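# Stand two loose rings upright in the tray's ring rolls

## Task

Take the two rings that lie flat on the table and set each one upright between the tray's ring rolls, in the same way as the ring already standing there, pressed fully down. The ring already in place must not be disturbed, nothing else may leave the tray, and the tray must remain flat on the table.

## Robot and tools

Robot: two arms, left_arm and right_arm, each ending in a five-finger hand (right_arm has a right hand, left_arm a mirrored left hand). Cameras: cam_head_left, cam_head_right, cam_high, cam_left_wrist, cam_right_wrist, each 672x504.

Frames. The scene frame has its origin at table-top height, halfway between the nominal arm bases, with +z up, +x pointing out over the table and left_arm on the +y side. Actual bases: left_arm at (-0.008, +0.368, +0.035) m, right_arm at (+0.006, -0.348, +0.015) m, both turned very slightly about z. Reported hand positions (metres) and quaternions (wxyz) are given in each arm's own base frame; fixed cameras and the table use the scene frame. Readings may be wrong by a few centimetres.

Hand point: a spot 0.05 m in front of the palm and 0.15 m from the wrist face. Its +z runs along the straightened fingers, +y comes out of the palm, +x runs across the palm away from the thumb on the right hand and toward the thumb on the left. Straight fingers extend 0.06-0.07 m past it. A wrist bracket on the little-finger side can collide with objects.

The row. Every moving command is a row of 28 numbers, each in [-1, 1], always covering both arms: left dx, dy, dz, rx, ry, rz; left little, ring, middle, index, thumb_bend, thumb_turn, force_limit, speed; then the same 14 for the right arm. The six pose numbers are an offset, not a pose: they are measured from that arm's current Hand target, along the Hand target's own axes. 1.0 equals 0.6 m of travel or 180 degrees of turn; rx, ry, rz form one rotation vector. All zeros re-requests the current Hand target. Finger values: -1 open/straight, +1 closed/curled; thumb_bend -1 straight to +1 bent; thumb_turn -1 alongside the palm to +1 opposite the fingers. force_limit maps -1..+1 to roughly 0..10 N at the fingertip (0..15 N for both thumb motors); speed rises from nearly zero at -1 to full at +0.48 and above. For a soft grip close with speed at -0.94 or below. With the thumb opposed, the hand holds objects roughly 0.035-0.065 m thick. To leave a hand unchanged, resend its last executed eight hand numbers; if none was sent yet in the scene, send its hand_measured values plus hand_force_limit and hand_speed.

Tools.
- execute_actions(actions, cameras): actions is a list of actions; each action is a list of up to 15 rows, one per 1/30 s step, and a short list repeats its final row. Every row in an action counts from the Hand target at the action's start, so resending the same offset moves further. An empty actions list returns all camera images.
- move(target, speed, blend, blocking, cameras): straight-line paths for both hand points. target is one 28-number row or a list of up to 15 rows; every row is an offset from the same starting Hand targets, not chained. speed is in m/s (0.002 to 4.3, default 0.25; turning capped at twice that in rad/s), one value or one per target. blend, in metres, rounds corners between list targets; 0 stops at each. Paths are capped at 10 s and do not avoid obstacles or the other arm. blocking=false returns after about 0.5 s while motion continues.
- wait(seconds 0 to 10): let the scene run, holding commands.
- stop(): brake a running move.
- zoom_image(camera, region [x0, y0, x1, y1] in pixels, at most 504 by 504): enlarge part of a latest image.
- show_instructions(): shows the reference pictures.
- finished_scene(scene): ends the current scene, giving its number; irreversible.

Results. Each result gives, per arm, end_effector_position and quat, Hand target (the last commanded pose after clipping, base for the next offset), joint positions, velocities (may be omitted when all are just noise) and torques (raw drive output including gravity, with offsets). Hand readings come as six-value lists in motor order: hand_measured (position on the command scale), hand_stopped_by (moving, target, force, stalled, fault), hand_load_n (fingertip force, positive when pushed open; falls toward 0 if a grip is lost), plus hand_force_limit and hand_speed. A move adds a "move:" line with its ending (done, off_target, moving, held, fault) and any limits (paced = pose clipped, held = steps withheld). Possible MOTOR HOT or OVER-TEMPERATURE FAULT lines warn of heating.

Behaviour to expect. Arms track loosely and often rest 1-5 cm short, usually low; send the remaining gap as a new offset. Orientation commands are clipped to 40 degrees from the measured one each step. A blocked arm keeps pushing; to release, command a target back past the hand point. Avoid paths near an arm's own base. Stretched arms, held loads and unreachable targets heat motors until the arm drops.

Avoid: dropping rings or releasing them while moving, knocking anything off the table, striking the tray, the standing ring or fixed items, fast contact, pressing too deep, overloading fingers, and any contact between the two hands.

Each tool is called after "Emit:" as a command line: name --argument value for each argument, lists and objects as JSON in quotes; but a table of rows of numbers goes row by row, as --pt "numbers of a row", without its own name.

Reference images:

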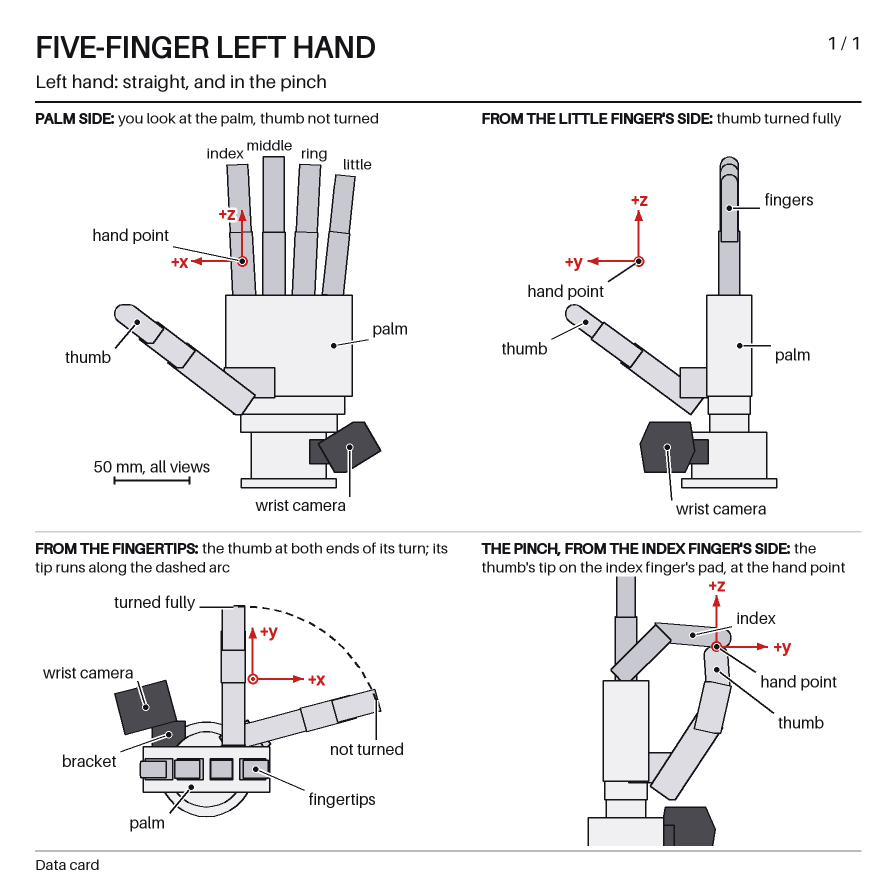

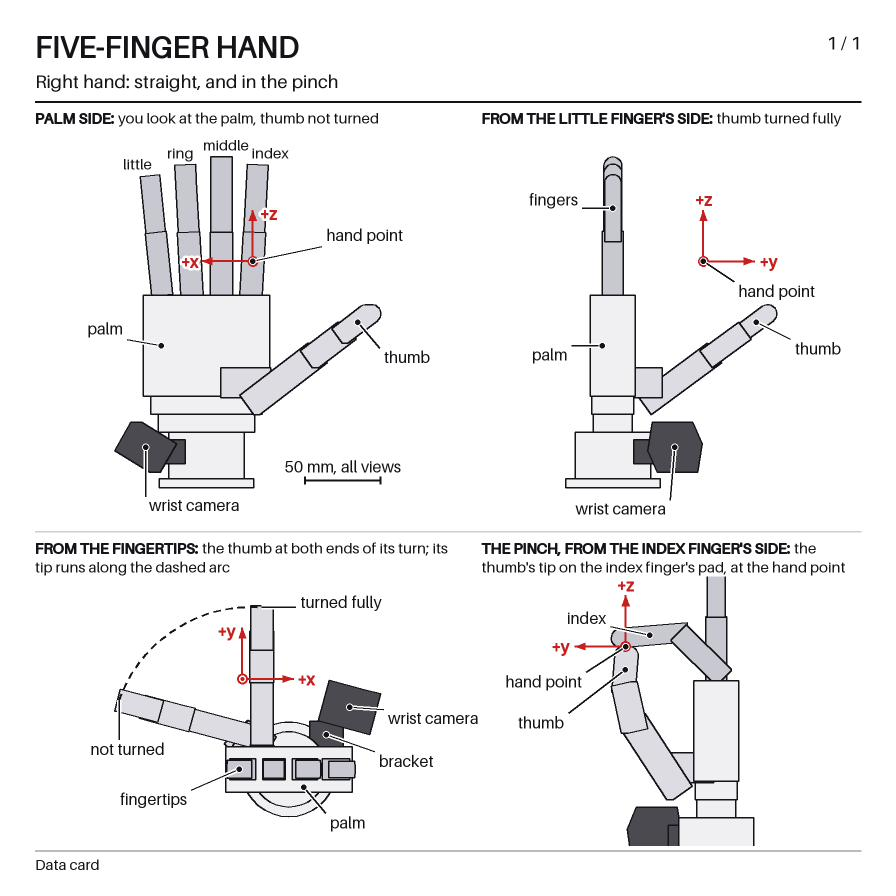

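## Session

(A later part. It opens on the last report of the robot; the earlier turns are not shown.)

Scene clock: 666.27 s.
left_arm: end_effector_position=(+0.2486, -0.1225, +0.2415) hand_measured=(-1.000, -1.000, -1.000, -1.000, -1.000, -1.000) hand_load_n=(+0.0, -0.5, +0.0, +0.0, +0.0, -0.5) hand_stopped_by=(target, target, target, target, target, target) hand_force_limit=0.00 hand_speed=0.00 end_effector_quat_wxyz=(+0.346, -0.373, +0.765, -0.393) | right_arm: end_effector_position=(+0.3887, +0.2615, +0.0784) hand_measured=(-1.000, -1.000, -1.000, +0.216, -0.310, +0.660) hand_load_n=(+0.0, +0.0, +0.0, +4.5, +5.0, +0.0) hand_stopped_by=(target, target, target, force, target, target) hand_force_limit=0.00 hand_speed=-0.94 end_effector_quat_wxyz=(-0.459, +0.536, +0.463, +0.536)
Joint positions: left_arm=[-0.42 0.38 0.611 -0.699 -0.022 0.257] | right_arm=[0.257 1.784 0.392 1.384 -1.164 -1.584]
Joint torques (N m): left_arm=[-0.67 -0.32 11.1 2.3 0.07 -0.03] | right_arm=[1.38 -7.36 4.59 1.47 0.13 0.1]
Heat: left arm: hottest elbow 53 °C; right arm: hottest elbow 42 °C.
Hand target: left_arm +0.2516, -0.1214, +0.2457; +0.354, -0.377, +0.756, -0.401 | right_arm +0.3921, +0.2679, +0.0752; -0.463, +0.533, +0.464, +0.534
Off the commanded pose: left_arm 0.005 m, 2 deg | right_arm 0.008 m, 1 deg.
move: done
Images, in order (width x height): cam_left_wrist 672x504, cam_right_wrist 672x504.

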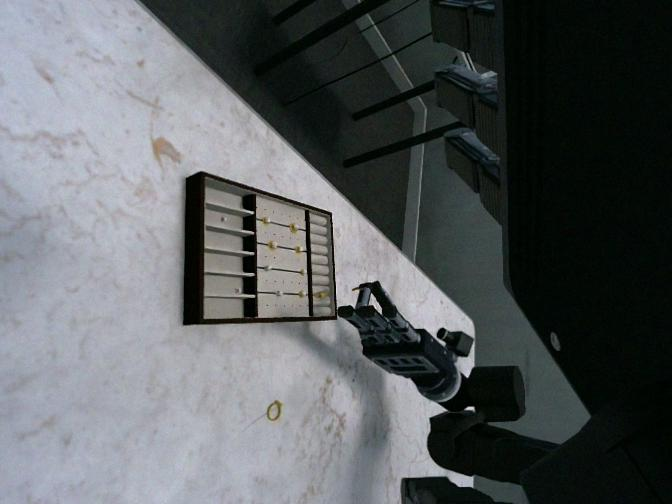

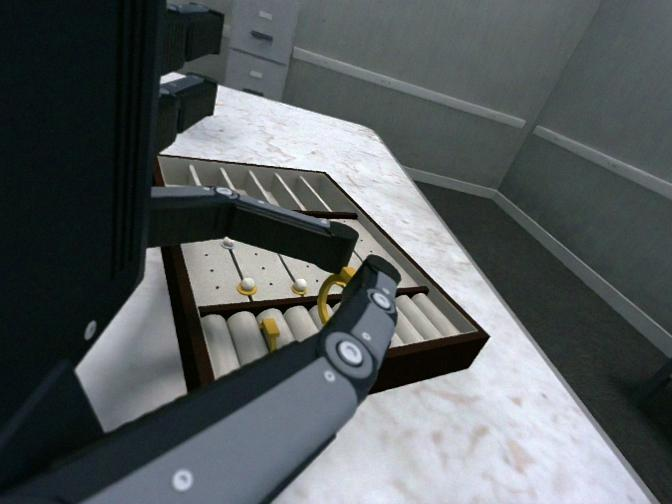

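Emit:
move --target '[0,0,0,0,0,0,-1,-1,-1,-1,-1,-1,0.0,0,-0.0333,-0.0155,0.0263,0,0,0,-1,-1,-1,0.35,-0.31,0.66,0.0,-0.94]' --speed 0.06 --cameras '["cam_right_wrist"]'

Emit:
zoom_image --camera "cam_right_wrist" --region '[230, 230, 400, 370]'

Scene clock: 673.73 s.
left_arm: end_effector_position=(+0.2486, -0.1225, +0.2415) hand_measured=(-1.000, -1.000, -1.000, -1.000, -1.000, -1.000) hand_load_n=(+0.0, +0.0, +0.0, +0.0, +0.0, +0.0) hand_stopped_by=(target, target, target, target, target, target) hand_force_limit=0.00 hand_speed=0.00 end_effector_quat_wxyz=(+0.346, -0.373, +0.765, -0.393) | right_arm: end_effector_position=(+0.3838, +0.2788, +0.0601) hand_measured=(-1.000, -1.000, -1.000, +0.216, -0.310, +0.660) hand_load_n=(+0.0, -0.5, +0.0, +4.5, +5.0, +0.0) hand_stopped_by=(target, target, target, force, target, target) hand_force_limit=0.00 hand_speed=-0.94 end_effector_quat_wxyz=(-0.459, +0.534, +0.464, +0.537)
Joint positions: left_arm=[-0.42 0.38 0.611 -0.699 -0.022 0.257] | right_arm=[0.315 1.875 0.399 1.473 -1.106 -1.583]
Joint torques (N m): left_arm=[0.44 0.21 11.07 2.39 0.11 -0.13] | right_arm=[1.55 -7.82 3.64 1.52 0.11 0.1]
Heat: left arm: hottest elbow 52 °C; right arm: hottest elbow 42 °C.
Hand target: left_arm +0.2516, -0.1214, +0.2457; +0.354, -0.377, +0.756, -0.401 | right_arm +0.3852, +0.2850, +0.0553; -0.463, +0.533, +0.464, +0.534
Off the commanded pose: left_arm 0.005 m, 2 deg | right_arm 0.008 m, 1 deg.
move: done
Images, in order (width x height): cam_right_wrist 672x504.

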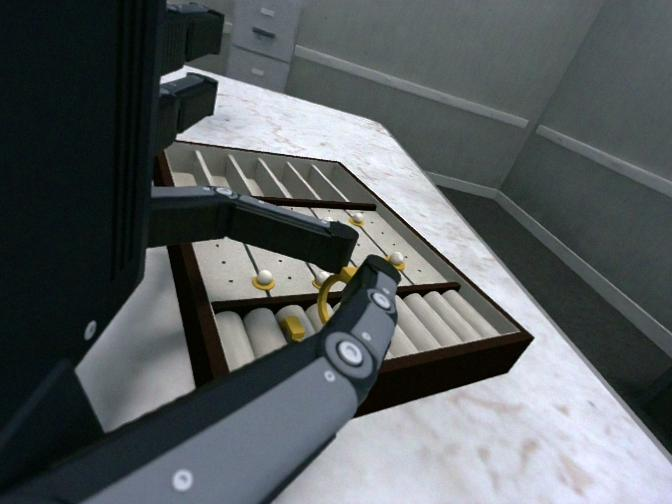

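Scaled by 2.965.

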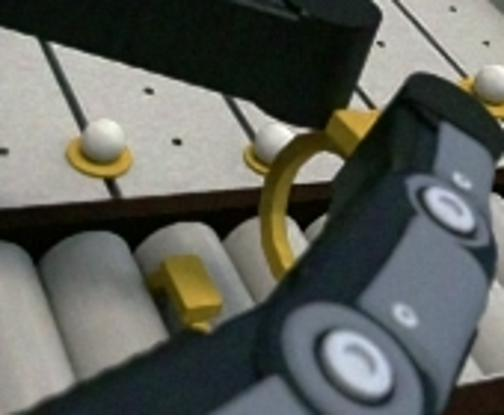

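Emit:
move --target '[0,0,0,0,0,0,-1,-1,-1,-1,-1,-1,0.0,0,-0.0283,-0.0012,-0.0035,0,0,0,-1,-1,-1,0.35,-0.31,0.66,0.0,-0.94]' --speed 0.05 --cameras '["cam_right_wrist"]'

Emit:
zoom_image --camera "cam_right_wrist" --region '[254, 241, 384, 371]'

Scene clock: 678.63 s.
left_arm: end_effector_position=(+0.2486, -0.1225, +0.2415) hand_measured=(-1.000, -1.000, -1.000, -1.000, -1.000, -1.000) hand_load_n=(+0.0, +0.0, +0.0, +0.0, +0.0, -0.5) hand_stopped_by=(target, target, target, target, target, target) hand_force_limit=0.00 hand_speed=0.00 end_effector_quat_wxyz=(+0.346, -0.373, +0.765, -0.393) | right_arm: end_effector_position=(+0.3841, +0.2789, +0.0451) hand_measured=(-1.000, -1.000, -1.000, +0.216, -0.310, +0.660) hand_load_n=(+0.0, +0.0, -0.5, +4.5, +5.0, -0.5) hand_stopped_by=(target, target, target, force, target, target) hand_force_limit=0.00 hand_speed=-0.94 end_effector_quat_wxyz=(-0.458, +0.533, +0.465, +0.539)
Joint positions: left_arm=[-0.42 0.38 0.611 -0.699 -0.022 0.257] | right_arm=[0.315 1.951 0.409 1.544 -1.106 -1.582]
Joint torques (N m): left_arm=[-0.09 0.09 11.21 2.47 0.11 -0.06] | right_arm=[1.67 -7.65 2.51 1.43 -0.07 0.08]
Heat: left arm: hottest elbow 52 °C; right arm: hottest elbow 41 °C.
Hand target: left_arm +0.2516, -0.1214, +0.2457; +0.354, -0.377, +0.756, -0.401 | right_arm +0.3841, +0.2829, +0.0382; -0.464, +0.533, +0.464, +0.534
Off the commanded pose: left_arm 0.005 m, 2 deg | right_arm 0.008 m, 1 deg.
move: done
Images, in order (width x height): cam_right_wrist 672x504.

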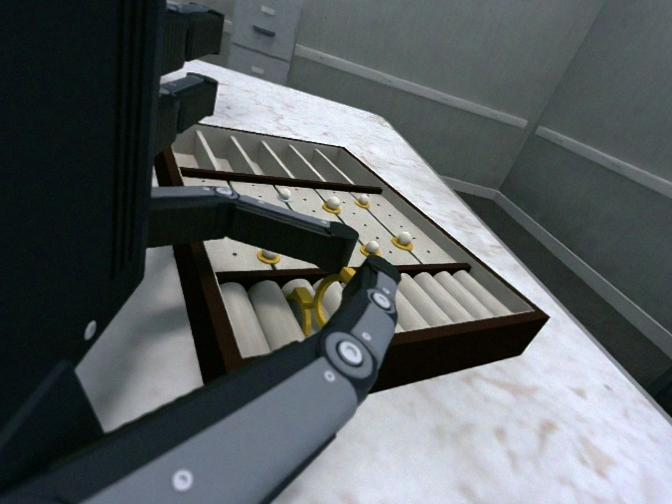

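Scaled by 3.877.

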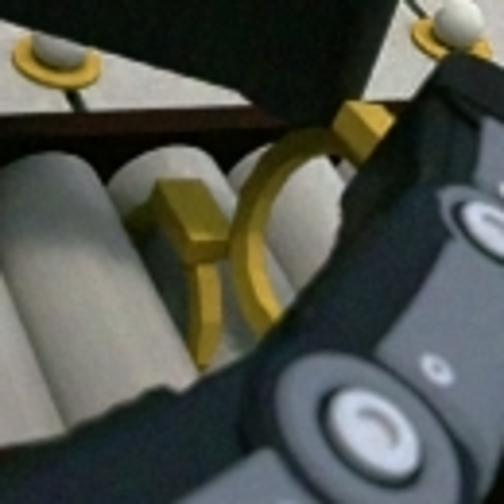

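Emit:
move --target '[0,0,0,0,0,0,-1,-1,-1,-1,-1,-1,0.0,0,-0.002,0.0077,0.0033,0,0,0,-1,-1,-1,0.35,-0.31,0.66,0.0,-0.94]' --speed 0.05 --cameras '["cam_right_wrist"]'

Emit:
zoom_image --camera "cam_right_wrist" --region '[254, 241, 384, 371]'

Scene clock: 696.03 s.
left_arm: end_effector_position=(+0.2486, -0.1225, +0.2415) hand_measured=(-1.000, -1.000, -1.000, -1.000, -1.000, -1.000) hand_load_n=(+0.0, -0.5, +0.0, -0.5, +0.0, +0.0) hand_stopped_by=(target, target, target, target, target, target) hand_force_limit=0.00 hand_speed=0.00 end_effector_quat_wxyz=(+0.346, -0.373, +0.765, -0.393) | right_arm: end_effector_position=(+0.3882, +0.2804, +0.0448) hand_measured=(-1.000, -1.000, -1.000, +0.216, -0.310, +0.660) hand_load_n=(+0.0, +0.0, +0.0, +4.5, +5.0, +0.0) hand_stopped_by=(target, target, target, force, target, target) hand_force_limit=0.00 hand_speed=-0.94 end_effector_quat_wxyz=(-0.457, +0.531, +0.466, +0.541)
Joint positions: left_arm=[-0.42 0.38 0.611 -0.699 -0.022 0.257] | right_arm=[0.315 1.959 0.421 1.544 -1.107 -1.582]
Joint torques (N m): left_arm=[-0.15 -0.38 11.02 2.39 0.07 -0.1] | right_arm=[1.08 -8.64 2.63 1.17 -0.05 0.09]
Heat: left arm: hottest elbow 50 °C; right arm: hottest elbow 39 °C.
Hand target: left_arm +0.2516, -0.1214, +0.2457; +0.354, -0.377, +0.756, -0.401 | right_arm +0.3890, +0.2843, +0.0370; -0.464, +0.533, +0.464, +0.534
Off the commanded pose: left_arm 0.005 m, 2 deg | right_arm 0.009 m, 1 deg.
move: done
Images, in order (width x height): cam_right_wrist 672x504.

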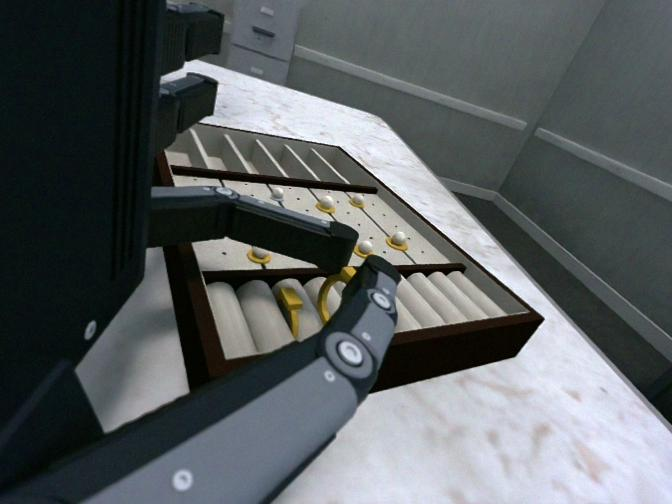

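Scaled by 3.877.

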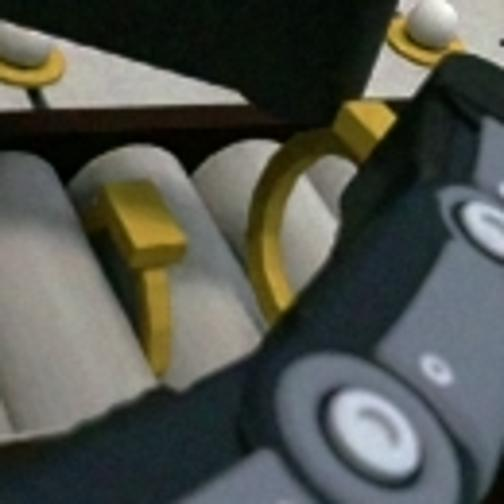

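Emit:
move --target '[0,0,0,0,0,0,-1,-1,-1,-1,-1,-1,0.0,0,-0.0083,-0.0015,-0.0007,0,0,0,-1,-1,-1,0.35,-0.31,0.66,0.0,-0.94]' --speed 0.03 --cameras '["cam_right_wrist"]'

Emit:
zoom_image --camera "cam_right_wrist" --region '[254, 241, 384, 371]'

Scene clock: 698.87 s.
left_arm: end_effector_position=(+0.2486, -0.1225, +0.2415) hand_measured=(-1.000, -1.000, -1.000, -1.000, -1.000, -1.000) hand_load_n=(+0.0, +0.0, +0.0, +0.0, +0.0, +0.0) hand_stopped_by=(target, target, target, target, target, target) hand_force_limit=0.00 hand_speed=0.00 end_effector_quat_wxyz=(+0.346, -0.373, +0.765, -0.393) | right_arm: end_effector_position=(+0.3883, +0.2805, +0.0393) hand_measured=(-1.000, -1.000, -1.000, +0.216, -0.310, +0.660) hand_load_n=(+0.0, +0.0, +0.0, +4.5, +5.0, -0.5) hand_stopped_by=(target, target, target, force, target, target) hand_force_limit=0.00 hand_speed=-0.94 end_effector_quat_wxyz=(-0.459, +0.534, +0.464, +0.537)
Joint positions: left_arm=[-0.42 0.38 0.611 -0.699 -0.022 0.257] | right_arm=[0.315 1.974 0.425 1.547 -1.107 -1.582]
Joint torques (N m): left_arm=[-0.32 0.5 11.02 2.47 0.09 -0.11] | right_arm=[1.2 -8.12 2.24 1.48 -0.1 0.02]
Heat: left arm: hottest elbow 50 °C; right arm: hottest elbow 39 °C.
Hand target: left_arm +0.2516, -0.1214, +0.2457; +0.354, -0.377, +0.756, -0.401 | right_arm +0.3881, +0.2840, +0.0321; -0.463, +0.533, +0.464, +0.534
Off the commanded pose: left_arm 0.005 m, 2 deg | right_arm 0.008 m, 1 deg.
joint sent to its limit (right arm) — joint 4 (wrist pitch), upper limit. The joint targets still meet the commanded pose.
move: done
Images, in order (width x height): cam_right_wrist 672x504.

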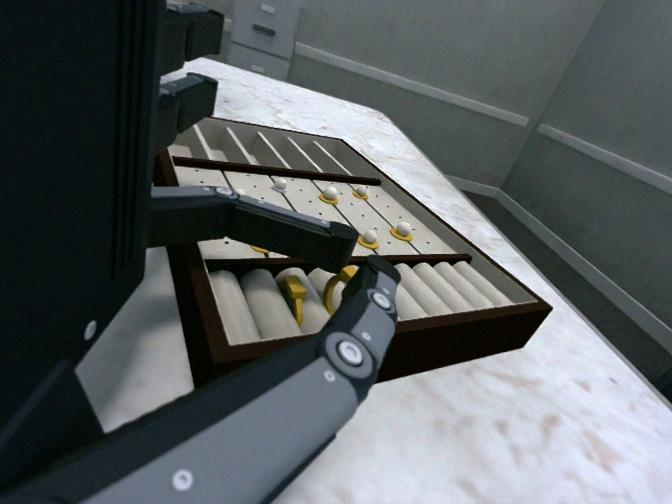

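Scaled by 3.877.

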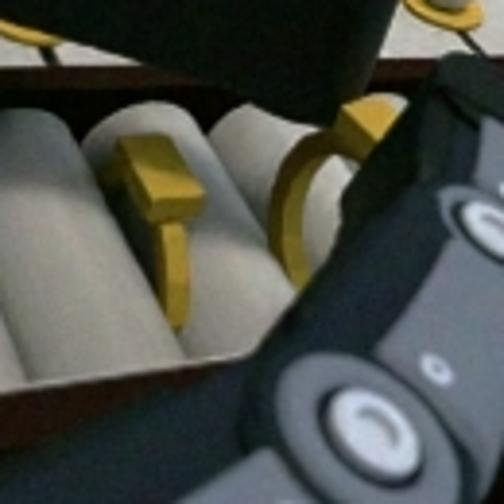

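Emit:
move --target '[0,0,0,0,0,0,-1,-1,-1,-1,-1,-1,0.0,0,-0.0067,-0.0018,-0.0008,0,0,0,-1,-1,-1,0.35,-0.31,0.66,0.0,-0.94]' --speed 0.03 --cameras '["cam_right_wrist"]'

Emit:
zoom_image --camera "cam_right_wrist" --region '[254, 241, 384, 371]'

Scene clock: 702.70 s.
left_arm: end_effector_position=(+0.2486, -0.1225, +0.2415) hand_measured=(-1.000, -1.000, -1.000, -1.000, -1.000, -1.000) hand_load_n=(+0.0, +0.0, +0.0, +0.0, +0.0, -0.5) hand_stopped_by=(target, target, target, target, target, target) hand_force_limit=0.00 hand_speed=0.00 end_effector_quat_wxyz=(+0.346, -0.373, +0.765, -0.393) | right_arm: end_effector_position=(+0.3877, +0.2802, +0.0362) hand_measured=(-1.000, -1.000, -1.000, +0.216, -0.310, +0.660) hand_load_n=(+0.0, +0.0, +0.0, +4.5, +5.0, -0.5) hand_stopped_by=(target, target, target, force, target, target) hand_force_limit=0.00 hand_speed=-0.94 end_effector_quat_wxyz=(-0.459, +0.536, +0.464, +0.536)
Joint positions: left_arm=[-0.42 0.38 0.611 -0.699 -0.022 0.257] | right_arm=[0.315 1.982 0.425 1.548 -1.107 -1.584]
Joint torques (N m): left_arm=[-0.73 -0.26 11 2.45 0.03 -0.14] | right_arm=[1.14 -7.88 2.11 1.46 -0.1 -0.06]
Heat: left arm: hottest elbow 50 °C; right arm: hottest elbow 39 °C.
Hand target: left_arm +0.2516, -0.1214, +0.2457; +0.354, -0.377, +0.756, -0.401 | right_arm +0.3870, +0.2837, +0.0281; -0.463, +0.533, +0.464, +0.534
Off the commanded pose: left_arm 0.005 m, 2 deg | right_arm 0.009 m, 1 deg.
joint sent to its limit (right arm) — joint 4 (wrist pitch), upper limit. The joint targets still meet the commanded pose.
move: done
Images, in order (width x height): cam_right_wrist 672x504.

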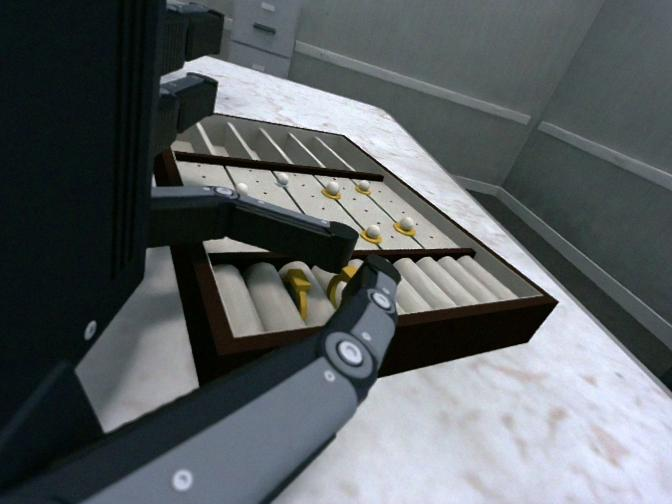

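Scaled by 3.877.

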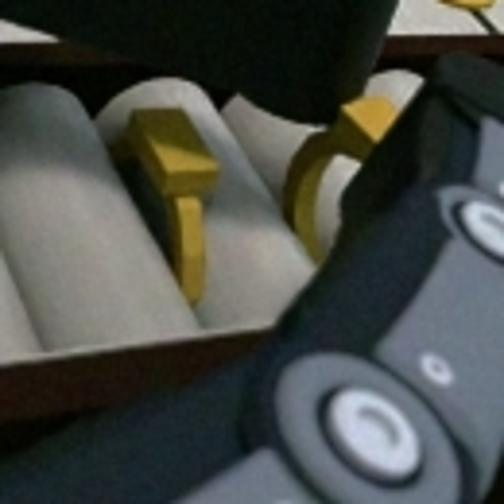

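Emit:
move --target '[0,0,0,0,0,0,-1,-1,-1,-1,-1,-1,0.0,0,-0.0067,-0.0018,-0.0008,0,0,0,-1,-1,-1,0.35,-0.31,0.66,0.0,-0.94]' --speed 0.03 --cameras '["cam_right_wrist"]'

Emit:
zoom_image --camera "cam_right_wrist" --region '[254, 241, 384, 371]'

Scene clock: 704.90 s.
left_arm: end_effector_position=(+0.2486, -0.1225, +0.2415) hand_measured=(-1.000, -1.000, -1.000, -1.000, -1.000, -1.000) hand_load_n=(+0.0, +0.0, +0.0, +0.0, +0.0, -0.5) hand_stopped_by=(target, target, target, target, target, target) hand_force_limit=0.00 hand_speed=0.00 end_effector_quat_wxyz=(+0.346, -0.373, +0.765, -0.393) | right_arm: end_effector_position=(+0.3870, +0.2799, +0.0319) hand_measured=(-1.000, -1.000, -1.000, +0.216, -0.310, +0.660) hand_load_n=(-0.5, +0.0, +0.0, +5.0, +4.5, +0.0) hand_stopped_by=(target, target, target, force, target, target) hand_force_limit=0.00 hand_speed=-0.94 end_effector_quat_wxyz=(-0.459, +0.537, +0.465, +0.534)
Joint positions: left_arm=[-0.42 0.38 0.611 -0.699 -0.022 0.257] | right_arm=[0.315 1.993 0.425 1.548 -1.107 -1.592]
Joint torques (N m): left_arm=[0.15 -0.73 10.97 2.36 0.08 -0.18] | right_arm=[1.03 -7.82 2.02 1.48 -0.11 -0.09]
Heat: left arm: hottest elbow 50 °C; right arm: hottest elbow 39 °C.
Hand target: left_arm +0.2516, -0.1214, +0.2457; +0.354, -0.377, +0.756, -0.401 | right_arm +0.3858, +0.2833, +0.0240; -0.463, +0.533, +0.464, +0.534
Off the commanded pose: left_arm 0.005 m, 2 deg | right_arm 0.009 m, 1 deg.
joint sent to its limit (right arm) — joint 4 (wrist pitch), upper limit. The joint targets still meet the commanded pose.
move: done
Images, in order (width x height): cam_right_wrist 672x504.

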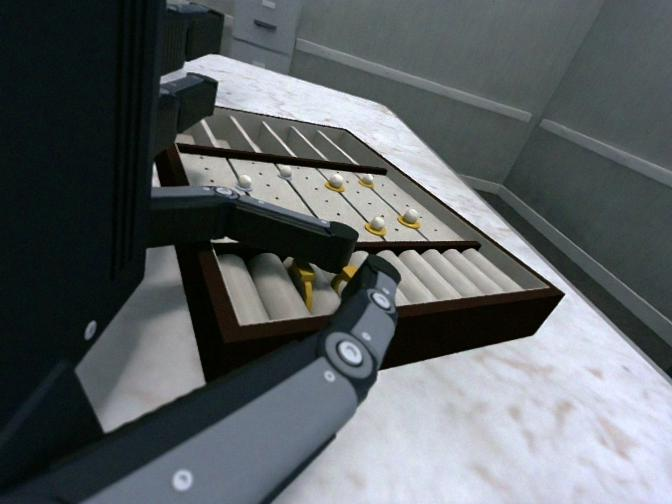

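Scaled by 3.877.

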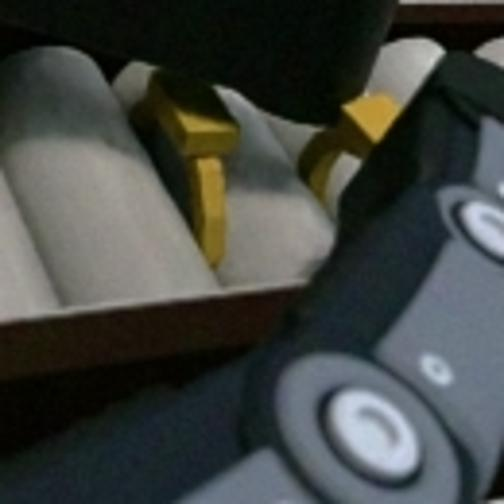

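Emit:
move --target '[0,0,0,0,0,0,-1,-1,-1,-1,-1,-1,0.0,0,0.004,0,0,0,0,0,-1,-1,-1,0.10,-0.36,0.66,0.0,-0.8]' --speed 0.03 --cameras '["cam_right_wrist"]'

Emit:
zoom_image --camera "cam_right_wrist" --region '[254, 241, 384, 371]'

Scene clock: 708.67 s.
left_arm: end_effector_position=(+0.2486, -0.1225, +0.2415) hand_measured=(-1.000, -1.000, -1.000, -1.000, -1.000, -1.000) hand_load_n=(+0.0, +0.0, -0.5, +0.0, +0.0, +0.0) hand_stopped_by=(target, target, target, target, target, target) hand_force_limit=0.00 hand_speed=0.00 end_effector_quat_wxyz=(+0.346, -0.373, +0.765, -0.393) | right_arm: end_effector_position=(+0.3866, +0.2800, +0.0319) hand_measured=(-1.000, -1.000, -1.000, +0.100, -0.360, +0.660) hand_load_n=(+0.0, +0.0, +0.0, +0.0, -0.5, -0.5) hand_stopped_by=(target, target, target, target, target, target) hand_force_limit=0.00 hand_speed=-0.80 end_effector_quat_wxyz=(-0.459, +0.537, +0.465, +0.534)
Joint positions: left_arm=[-0.42 0.38 0.611 -0.699 -0.022 0.257] | right_arm=[0.315 1.993 0.425 1.548 -1.109 -1.593]
Joint torques (N m): left_arm=[-0.32 0.21 11 2.55 0.08 -0.1] | right_arm=[1.26 -8.18 1.92 1.26 -0.02 -0.03]
Heat: left arm: hottest elbow 50 °C; right arm: hottest elbow 38 °C.
Hand target: left_arm +0.2516, -0.1214, +0.2457; +0.354, -0.377, +0.756, -0.401 | right_arm +0.3858, +0.2833, +0.0264; -0.464, +0.533, +0.464, +0.534
Off the commanded pose: left_arm 0.005 m, 2 deg | right_arm 0.006 m, 1 deg.
joint sent to its limit (right arm) — joint 4 (wrist pitch), upper limit. The joint targets still meet the commanded pose.
move: done
Images, in order (width x height): cam_right_wrist 672x504.

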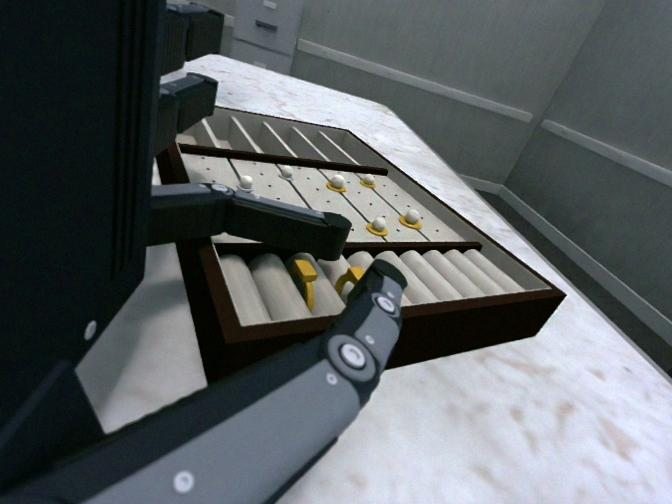

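Scaled by 3.877.

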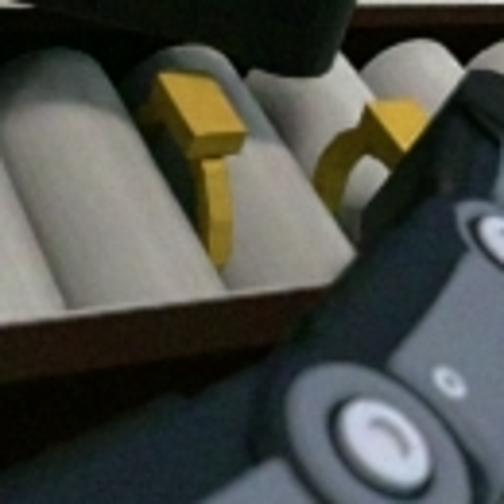

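Emit:
move --pt "0 0 0 0 0 0 -1 -1 -1 -1 -1 -1 0.0 0 0.02 0 0 0 0 0 -1 -1 -1 0.05 -0.42 0.66 0.0 -0.8" --pt "0 0 0 0 0 0 -1 -1 -1 -1 -1 -1 0.0 0 0.1 0 0 0 0 0 -1 -1 -1 0.05 -0.42 0.66 0.0 -0.8" --speed '[0.03,0.08]' --cameras '["cam_right_wrist"]'

Emit:
zoom_image --camera "cam_right_wrist" --region '[230, 241, 380, 371]'

Scene clock: 712.67 s.
left_arm: end_effector_position=(+0.2486, -0.1225, +0.2415) hand_measured=(-1.000, -1.000, -1.000, -1.000, -1.000, -1.000) hand_load_n=(+0.0, +0.0, -0.5, +0.0, +0.0, +0.0) hand_stopped_by=(target, target, target, target, target, target) hand_force_limit=0.00 hand_speed=0.00 end_effector_quat_wxyz=(+0.346, -0.373, +0.765, -0.393) | right_arm: end_effector_position=(+0.3898, +0.2818, +0.0851) hand_measured=(-1.000, -1.000, -1.000, +0.050, -0.420, +0.660) hand_load_n=(+0.0, +0.0, +0.0, +0.0, +0.0, +0.5) hand_stopped_by=(target, target, target, target, target, target) hand_force_limit=0.00 hand_speed=-0.80 end_effector_quat_wxyz=(-0.463, +0.534, +0.463, +0.536)
Joint positions: left_arm=[-0.42 0.38 0.611 -0.699 -0.022 0.257] | right_arm=[0.315 1.768 0.411 1.362 -1.111 -1.569]
Joint torques (N m): left_arm=[0.21 -0.21 11.1 2.61 0.08 -0.13] | right_arm=[0.91 -10.52 2.71 0.59 0.1 -0.01]
Heat: left arm: hottest elbow 50 °C; right arm: hottest elbow 38 °C.
Hand target: left_arm +0.2516, -0.1214, +0.2457; +0.354, -0.377, +0.756, -0.401 | right_arm +0.3856, +0.2833, +0.0864; -0.464, +0.533, +0.464, +0.534
Off the commanded pose: left_arm 0.005 m, 2 deg | right_arm 0.005 m, 0 deg.
move: done
Images, in order (width x height): cam_right_wrist 672x504.

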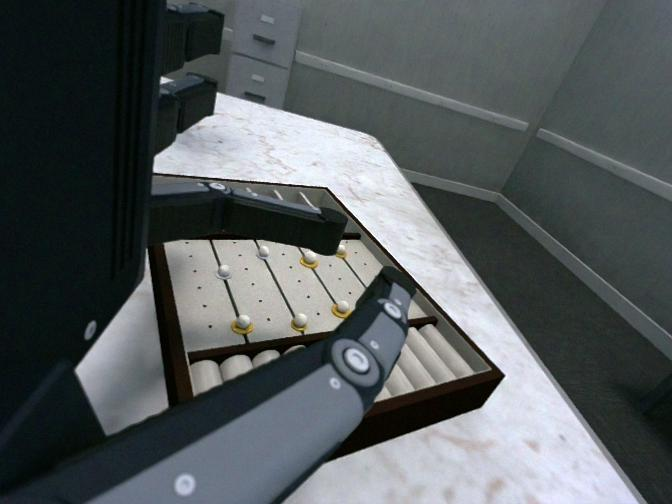

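Scaled by 3.360.

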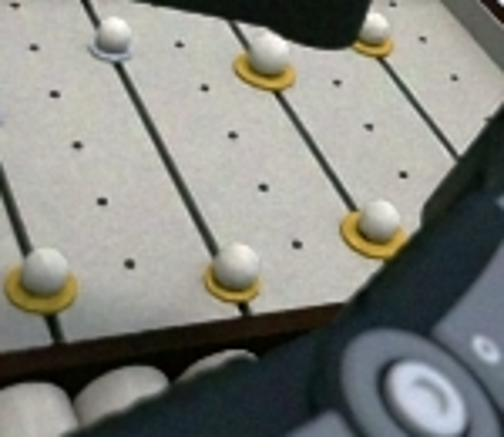

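Emit:
move --target '[0,0,0,0,0,0,-1,-1,-1,-1,-1,-1,0.0,0,0.0,-0.06,-0.02,0,0,0,-1,-1,-1,-0.5,0.3,1.0,0.0,0]' --speed 0.1 --cameras '["cam_right_wrist"]'

Emit:
zoom_image --camera "cam_right_wrist" --region '[240, 270, 420, 410]'

Scene clock: 715.43 s.
left_arm: end_effector_position=(+0.2486, -0.1225, +0.2415) hand_measured=(-1.000, -1.000, -1.000, -1.000, -1.000, -1.000) hand_load_n=(+0.0, +0.0, +0.0, +0.0, +0.0, -0.5) hand_stopped_by=(target, target, target, target, target, target) hand_force_limit=0.00 hand_speed=0.00 end_effector_quat_wxyz=(+0.346, -0.373, +0.765, -0.393) | right_arm: end_effector_position=(+0.3534, +0.2727, +0.0809) hand_measured=(-1.000, -1.000, -1.000, -0.500, +0.300, +1.000) hand_load_n=(+0.0, +0.0, +0.0, +0.0, +0.0, +0.0) hand_stopped_by=(target, target, target, target, target, target) hand_force_limit=0.00 hand_speed=0.00 end_effector_quat_wxyz=(-0.464, +0.542, +0.458, +0.530)
Joint positions: left_arm=[-0.42 0.38 0.611 -0.699 -0.022 0.257] | right_arm=[0.328 1.732 0.31 1.407 -1.093 -1.569]
Joint torques (N m): left_arm=[-0.21 0.09 11.06 2.61 0.06 -0.09] | right_arm=[2.02 -8.59 1.98 1.55 0.11 -0.05]
Heat: left arm: hottest elbow 50 °C; right arm: hottest elbow 38 °C.
Hand target: left_arm +0.2516, -0.1214, +0.2457; +0.354, -0.377, +0.756, -0.401 | right_arm +0.3484, +0.2764, +0.0864; -0.463, +0.533, +0.464, +0.534
Off the commanded pose: left_arm 0.005 m, 2 deg | right_arm 0.008 m, 1 deg.
move: done
Images, in order (width x height): cam_right_wrist 672x504.

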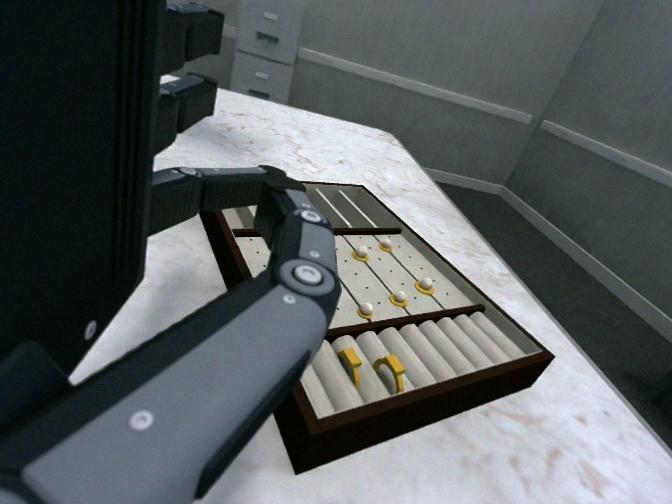

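Scaled by 2.800.

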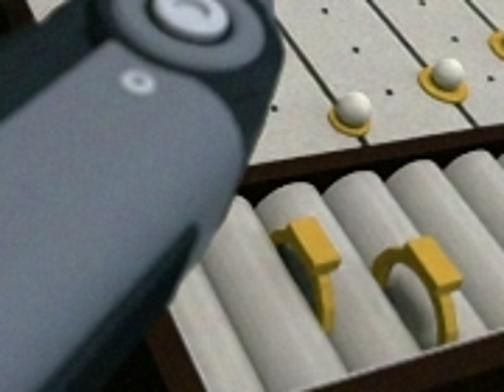

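Emit:
move --target '[0,0,0,0,0,0,-1,-1,-1,-1,-1,-1,0.0,0,-0.0183,0.074,0.0132,0,-0.0172,0.041,-1,-1,-1,0.22,-0.6,1.0,0.0,0]' --speed 0.1 --cameras '["cam_right_wrist"]'

Emit:
zoom_image --camera "cam_right_wrist" --region '[230, 241, 410, 401]'

Scene clock: 720.33 s.
left_arm: end_effector_position=(+0.2486, -0.1225, +0.2415) hand_measured=(-1.000, -1.000, -1.000, -1.000, -1.000, -1.000) hand_load_n=(+0.0, +0.0, +0.0, +0.0, +0.0, +0.0) hand_stopped_by=(target, target, target, target, target, target) hand_force_limit=0.00 hand_speed=0.00 end_effector_quat_wxyz=(+0.346, -0.373, +0.765, -0.393) | right_arm: end_effector_position=(+0.3810, +0.2795, +0.0652) hand_measured=(-1.000, -1.000, -1.000, +0.220, -0.600, +1.000) hand_load_n=(+0.0, +0.0, +0.0, +0.0, +0.0, +0.5) hand_stopped_by=(target, target, target, target, target, target) hand_force_limit=0.00 hand_speed=0.00 end_effector_quat_wxyz=(-0.490, +0.582, +0.440, +0.477)
Joint positions: left_arm=[-0.42 0.38 0.611 -0.699 -0.022 0.257] | right_arm=[0.31 1.708 0.412 1.144 -1.131 -1.557]
Joint torques (N m): left_arm=[0.38 0.09 11 2.41 0.13 -0.11] | right_arm=[0.38 -10.29 6.02 0.8 -0.21 -0.02]
Heat: left arm: hottest elbow 50 °C; right arm: hottest elbow 38 °C.
Hand target: left_arm +0.2516, -0.1214, +0.2457; +0.354, -0.377, +0.756, -0.401 | right_arm +0.3935, +0.2781, +0.0755; -0.484, +0.576, +0.441, +0.488
Off the commanded pose: left_arm 0.005 m, 2 deg | right_arm 0.016 m, 2 deg.
move: off_target (right_arm)
Images, in order (width x height): cam_right_wrist 672x504.

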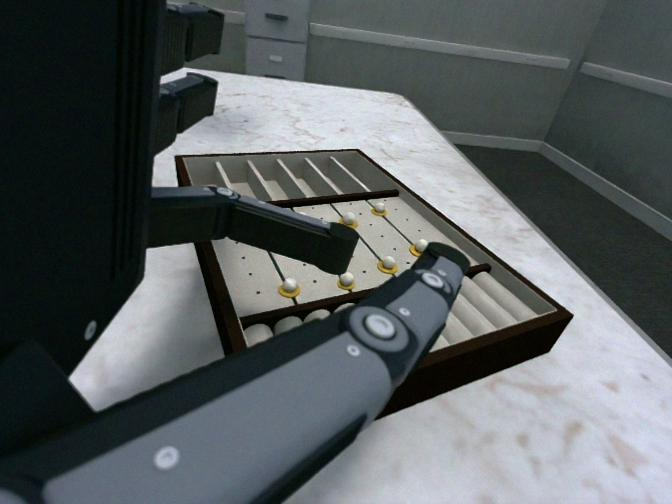

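Scaled by 2.800.

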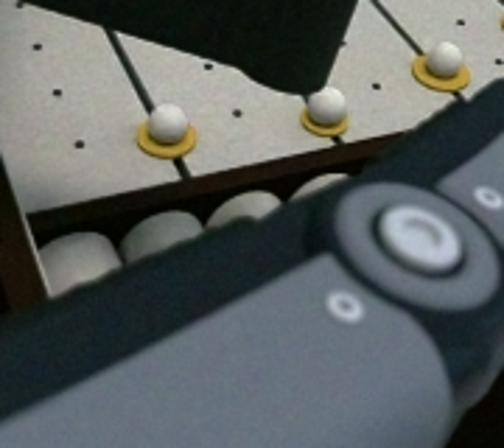

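Emit:
move --target '[0,0,0,0,0,0,-1,-1,-1,-1,-1,-1,0.0,0,0.06,-0.05,-0.12,0,0,0,-1,-1,-1,-0.5,0.3,1.0,0.0,0]' --speed 0.15 --cameras '["cam_right_wrist","cam_left_wrist"]'

Emit:
zoom_image --camera "cam_left_wrist" --region '[280, 190, 360, 340]'

Emit:
zoom_image --camera "cam_right_wrist" --region '[280, 250, 480, 420]'

Scene clock: 733.73 s.
left_arm: end_effector_position=(+0.2486, -0.1225, +0.2415) hand_measured=(-1.000, -1.000, -1.000, -1.000, -1.000, -1.000) hand_load_n=(+0.0, +0.0, +0.0, +0.0, +0.0, +0.0) hand_stopped_by=(target, target, target, target, target, target) hand_force_limit=0.00 hand_speed=0.00 end_effector_quat_wxyz=(+0.346, -0.373, +0.765, -0.393) | right_arm: end_effector_position=(+0.3576, +0.2170, +0.1163) hand_measured=(-1.000, -1.000, -1.000, -0.500, +0.300, +1.000) hand_load_n=(+0.0, +0.0, +0.0, +0.0, +0.5, +0.0) hand_stopped_by=(target, target, target, target, target, target) hand_force_limit=0.00 hand_speed=0.00 end_effector_quat_wxyz=(-0.489, +0.576, +0.441, +0.484)
Joint positions: left_arm=[-0.42 0.38 0.611 -0.699 -0.022 0.257] | right_arm=[0.122 1.396 0.332 0.85 -1.318 -1.641]
Joint torques (N m): left_arm=[0.21 0.03 10.97 2.48 0.12 -0.05] | right_arm=[-0.15 -6.36 5.94 0.57 -0.25 -0.09]
Heat: left arm: hottest elbow 49 °C; right arm: hottest elbow 38 °C.
Hand target: left_arm +0.2516, -0.1214, +0.2457; +0.354, -0.377, +0.756, -0.401 | right_arm +0.3590, +0.2123, +0.1188; -0.484, +0.576, +0.441, +0.488
Off the commanded pose: left_arm 0.005 m, 2 deg | right_arm 0.005 m, 1 deg.
move: done
Images, in order (width x height): cam_left_wrist 672x504, cam_right_wrist 672x504.

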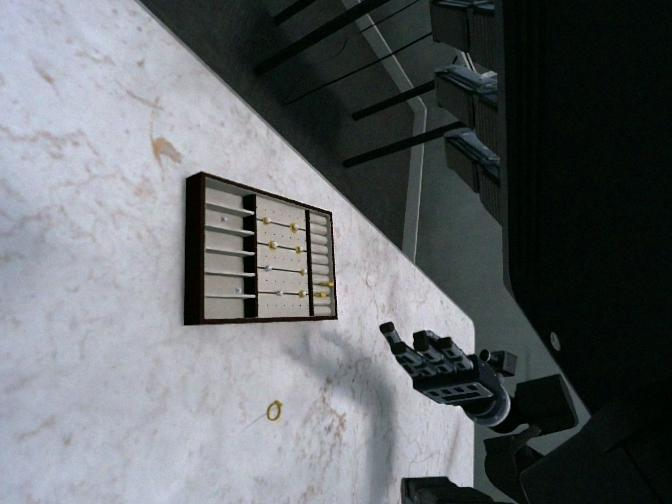

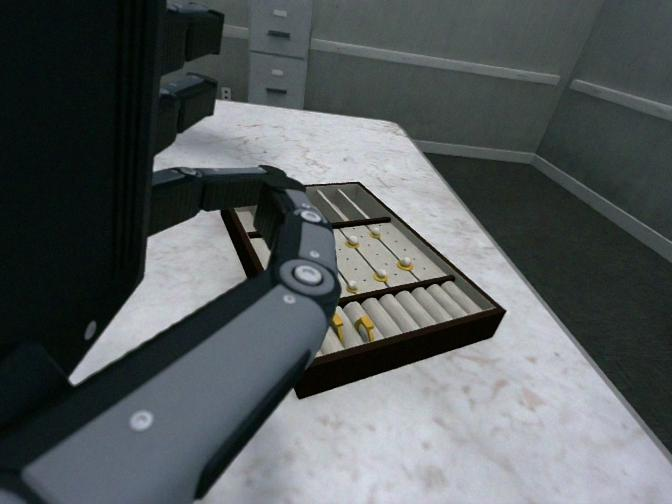

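Scaled by 3.360.

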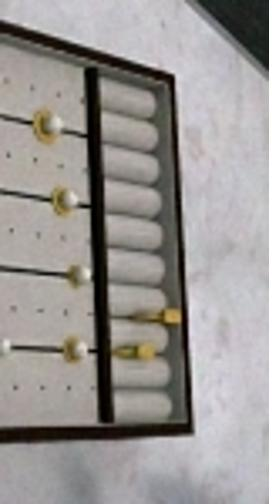

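Scaled by 2.520.

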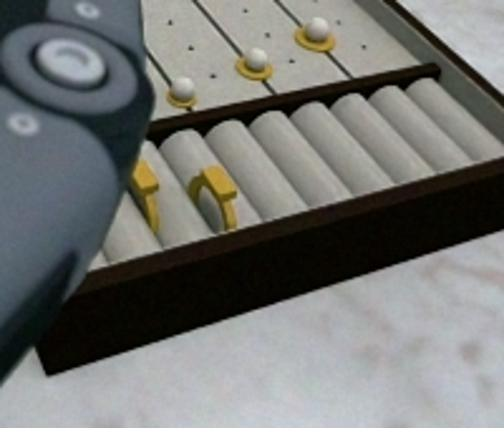

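Emit:
move --pt "0 0 0 0 0 0 -1 -1 -1 -1 -1 -1 0.0 0 0 0 0 0 0 0 -1 -1 -1 0.22 -0.6 1.0 0.0 0" --pt "0 0 0 0 0 0 -1 -1 -1 -1 -1 -1 0.0 0 -0.0867 0.066 0.1247 0 0 0 -1 -1 -1 0.22 -0.6 1.0 0.0 0" --speed 0.1 --cameras '["cam_right_wrist","cam_left_wrist"]'

Emit:
zoom_image --camera "cam_left_wrist" --region '[270, 190, 450, 340]'

Scene clock: 754.80 s.
left_arm: end_effector_position=(+0.2486, -0.1225, +0.2415) hand_measured=(-1.000, -1.000, -1.000, -1.000, -1.000, -1.000) hand_load_n=(+0.0, +0.0, +0.0, -0.5, +0.0, +0.0) hand_stopped_by=(target, target, target, target, target, target) hand_force_limit=0.00 hand_speed=0.00 end_effector_quat_wxyz=(+0.346, -0.373, +0.765, -0.393) | right_arm: end_effector_position=(+0.3961, +0.2718, +0.0606) hand_measured=(-1.000, -1.000, -1.000, +0.220, -0.600, +1.000) hand_load_n=(+0.0, +0.0, +0.0, +0.0, +0.0, +0.5) hand_stopped_by=(target, target, target, target, target, target) hand_force_limit=0.00 hand_speed=0.00 end_effector_quat_wxyz=(-0.481, +0.579, +0.440, +0.490)
Joint positions: left_arm=[-0.42 0.38 0.611 -0.699 -0.022 0.257] | right_arm=[0.282 1.754 0.434 1.18 -1.14 -1.571]
Joint torques (N m): left_arm=[-0.03 -0.32 10.91 2.4 0.1 -0.1] | right_arm=[1.55 -7.18 5.71 1.63 0.02 0.11]
Heat: left arm: hottest elbow 49 °C; right arm: hottest elbow 37 °C.
Hand target: left_arm +0.2516, -0.1214, +0.2457; +0.354, -0.377, +0.756, -0.401 | right_arm +0.4012, +0.2789, +0.0582; -0.484, +0.576, +0.441, +0.488
Off the commanded pose: left_arm 0.005 m, 2 deg | right_arm 0.009 m, 1 deg.
move: done
Images, in order (width x height): cam_left_wrist 672x504, cam_right_wrist 672x504.

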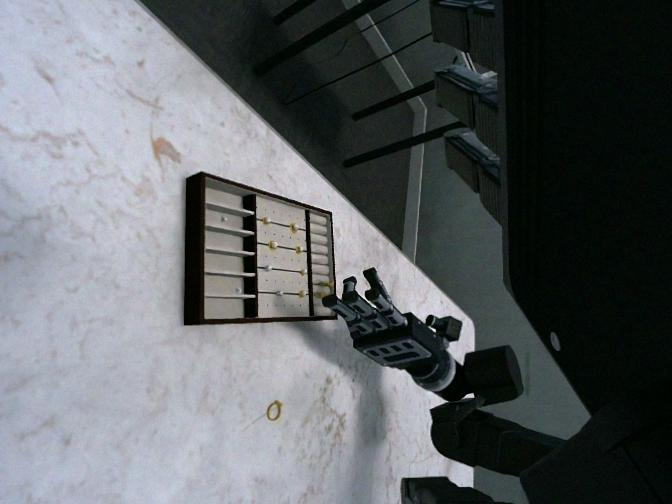

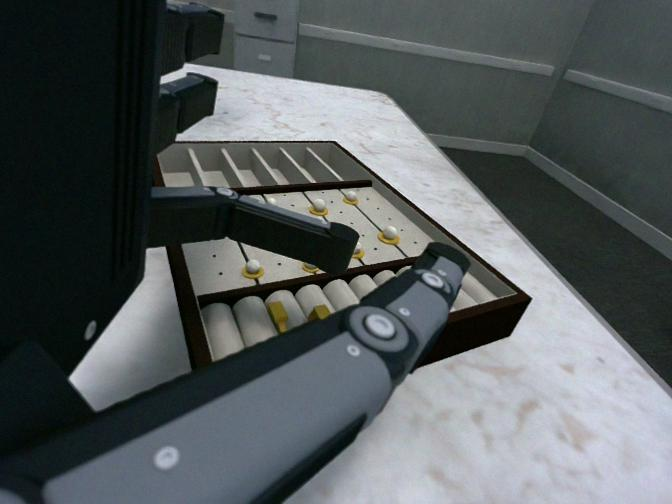

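Scaled by 2.800.

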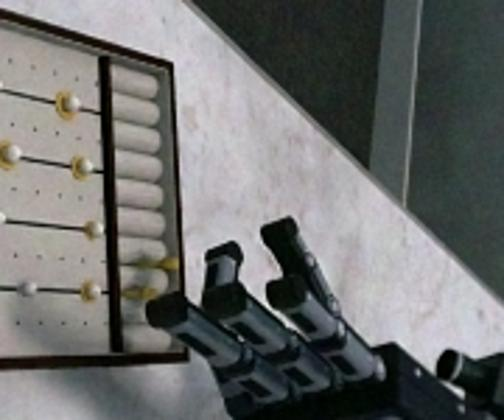

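Emit:
move --target '[0,0,0,0,0,0,-1,-1,-1,-1,-1,-1,0.0,0,-0.0264,0.0034,0.0014,0,0,0,-1,-1,-1,0.22,-0.6,1.0,0.0,0]' --speed 0.06 --cameras '["cam_right_wrist"]'

Emit:
zoom_image --camera "cam_right_wrist" --region '[230, 220, 400, 360]'

Scene clock: 758.67 s.
left_arm: end_effector_position=(+0.2486, -0.1225, +0.2415) hand_measured=(-1.000, -1.000, -1.000, -1.000, -1.000, -1.000) hand_load_n=(+0.0, +0.0, +0.0, +0.0, +0.0, +0.0) hand_stopped_by=(target, target, target, target, target, target) hand_force_limit=0.00 hand_speed=0.00 end_effector_quat_wxyz=(+0.346, -0.373, +0.765, -0.393) | right_arm: end_effector_position=(+0.3974, +0.2722, +0.0459) hand_measured=(-1.000, -1.000, -1.000, +0.220, -0.600, +1.000) hand_load_n=(+0.0, +0.0, +0.0, +0.0, +0.0, +0.0) hand_stopped_by=(target, target, target, target, target, target) hand_force_limit=0.00 hand_speed=0.00 end_effector_quat_wxyz=(-0.480, +0.578, +0.440, +0.491)
Joint positions: left_arm=[-0.42 0.38 0.611 -0.699 -0.022 0.257] | right_arm=[0.282 1.823 0.441 1.245 -1.14 -1.571]
Joint torques (N m): left_arm=[0.91 0.09 10.97 2.55 0.09 -0.11] | right_arm=[1.55 -7.59 4.83 1.48 0.01 0.08]
Heat: left arm: hottest elbow 49 °C; right arm: hottest elbow 37 °C.
Hand target: left_arm +0.2516, -0.1214, +0.2457; +0.354, -0.377, +0.756, -0.401 | right_arm +0.4011, +0.2789, +0.0422; -0.484, +0.576, +0.441, +0.488
Off the commanded pose: left_arm 0.005 m, 2 deg | right_arm 0.009 m, 1 deg.
move: done
Images, in order (width x height): cam_right_wrist 672x504.

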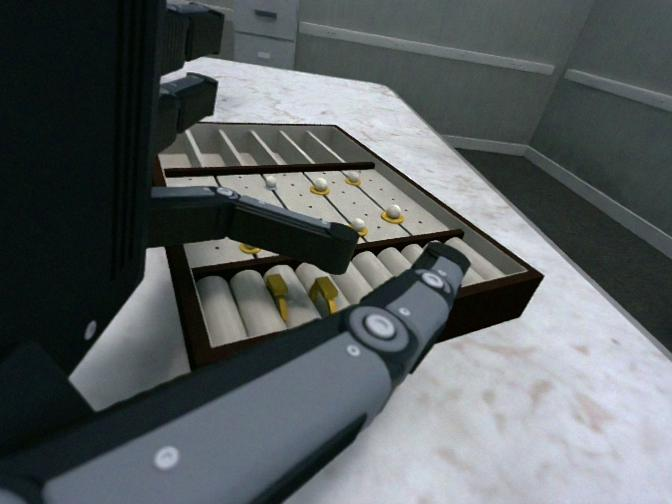

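Scaled by 2.965.

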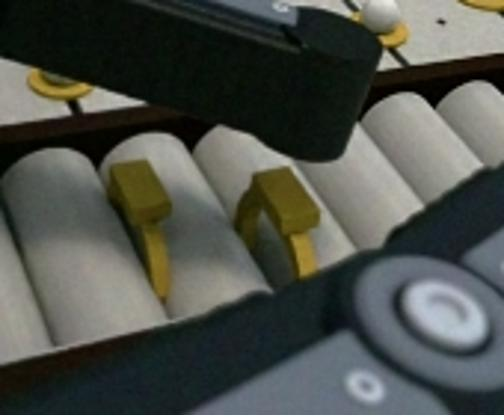

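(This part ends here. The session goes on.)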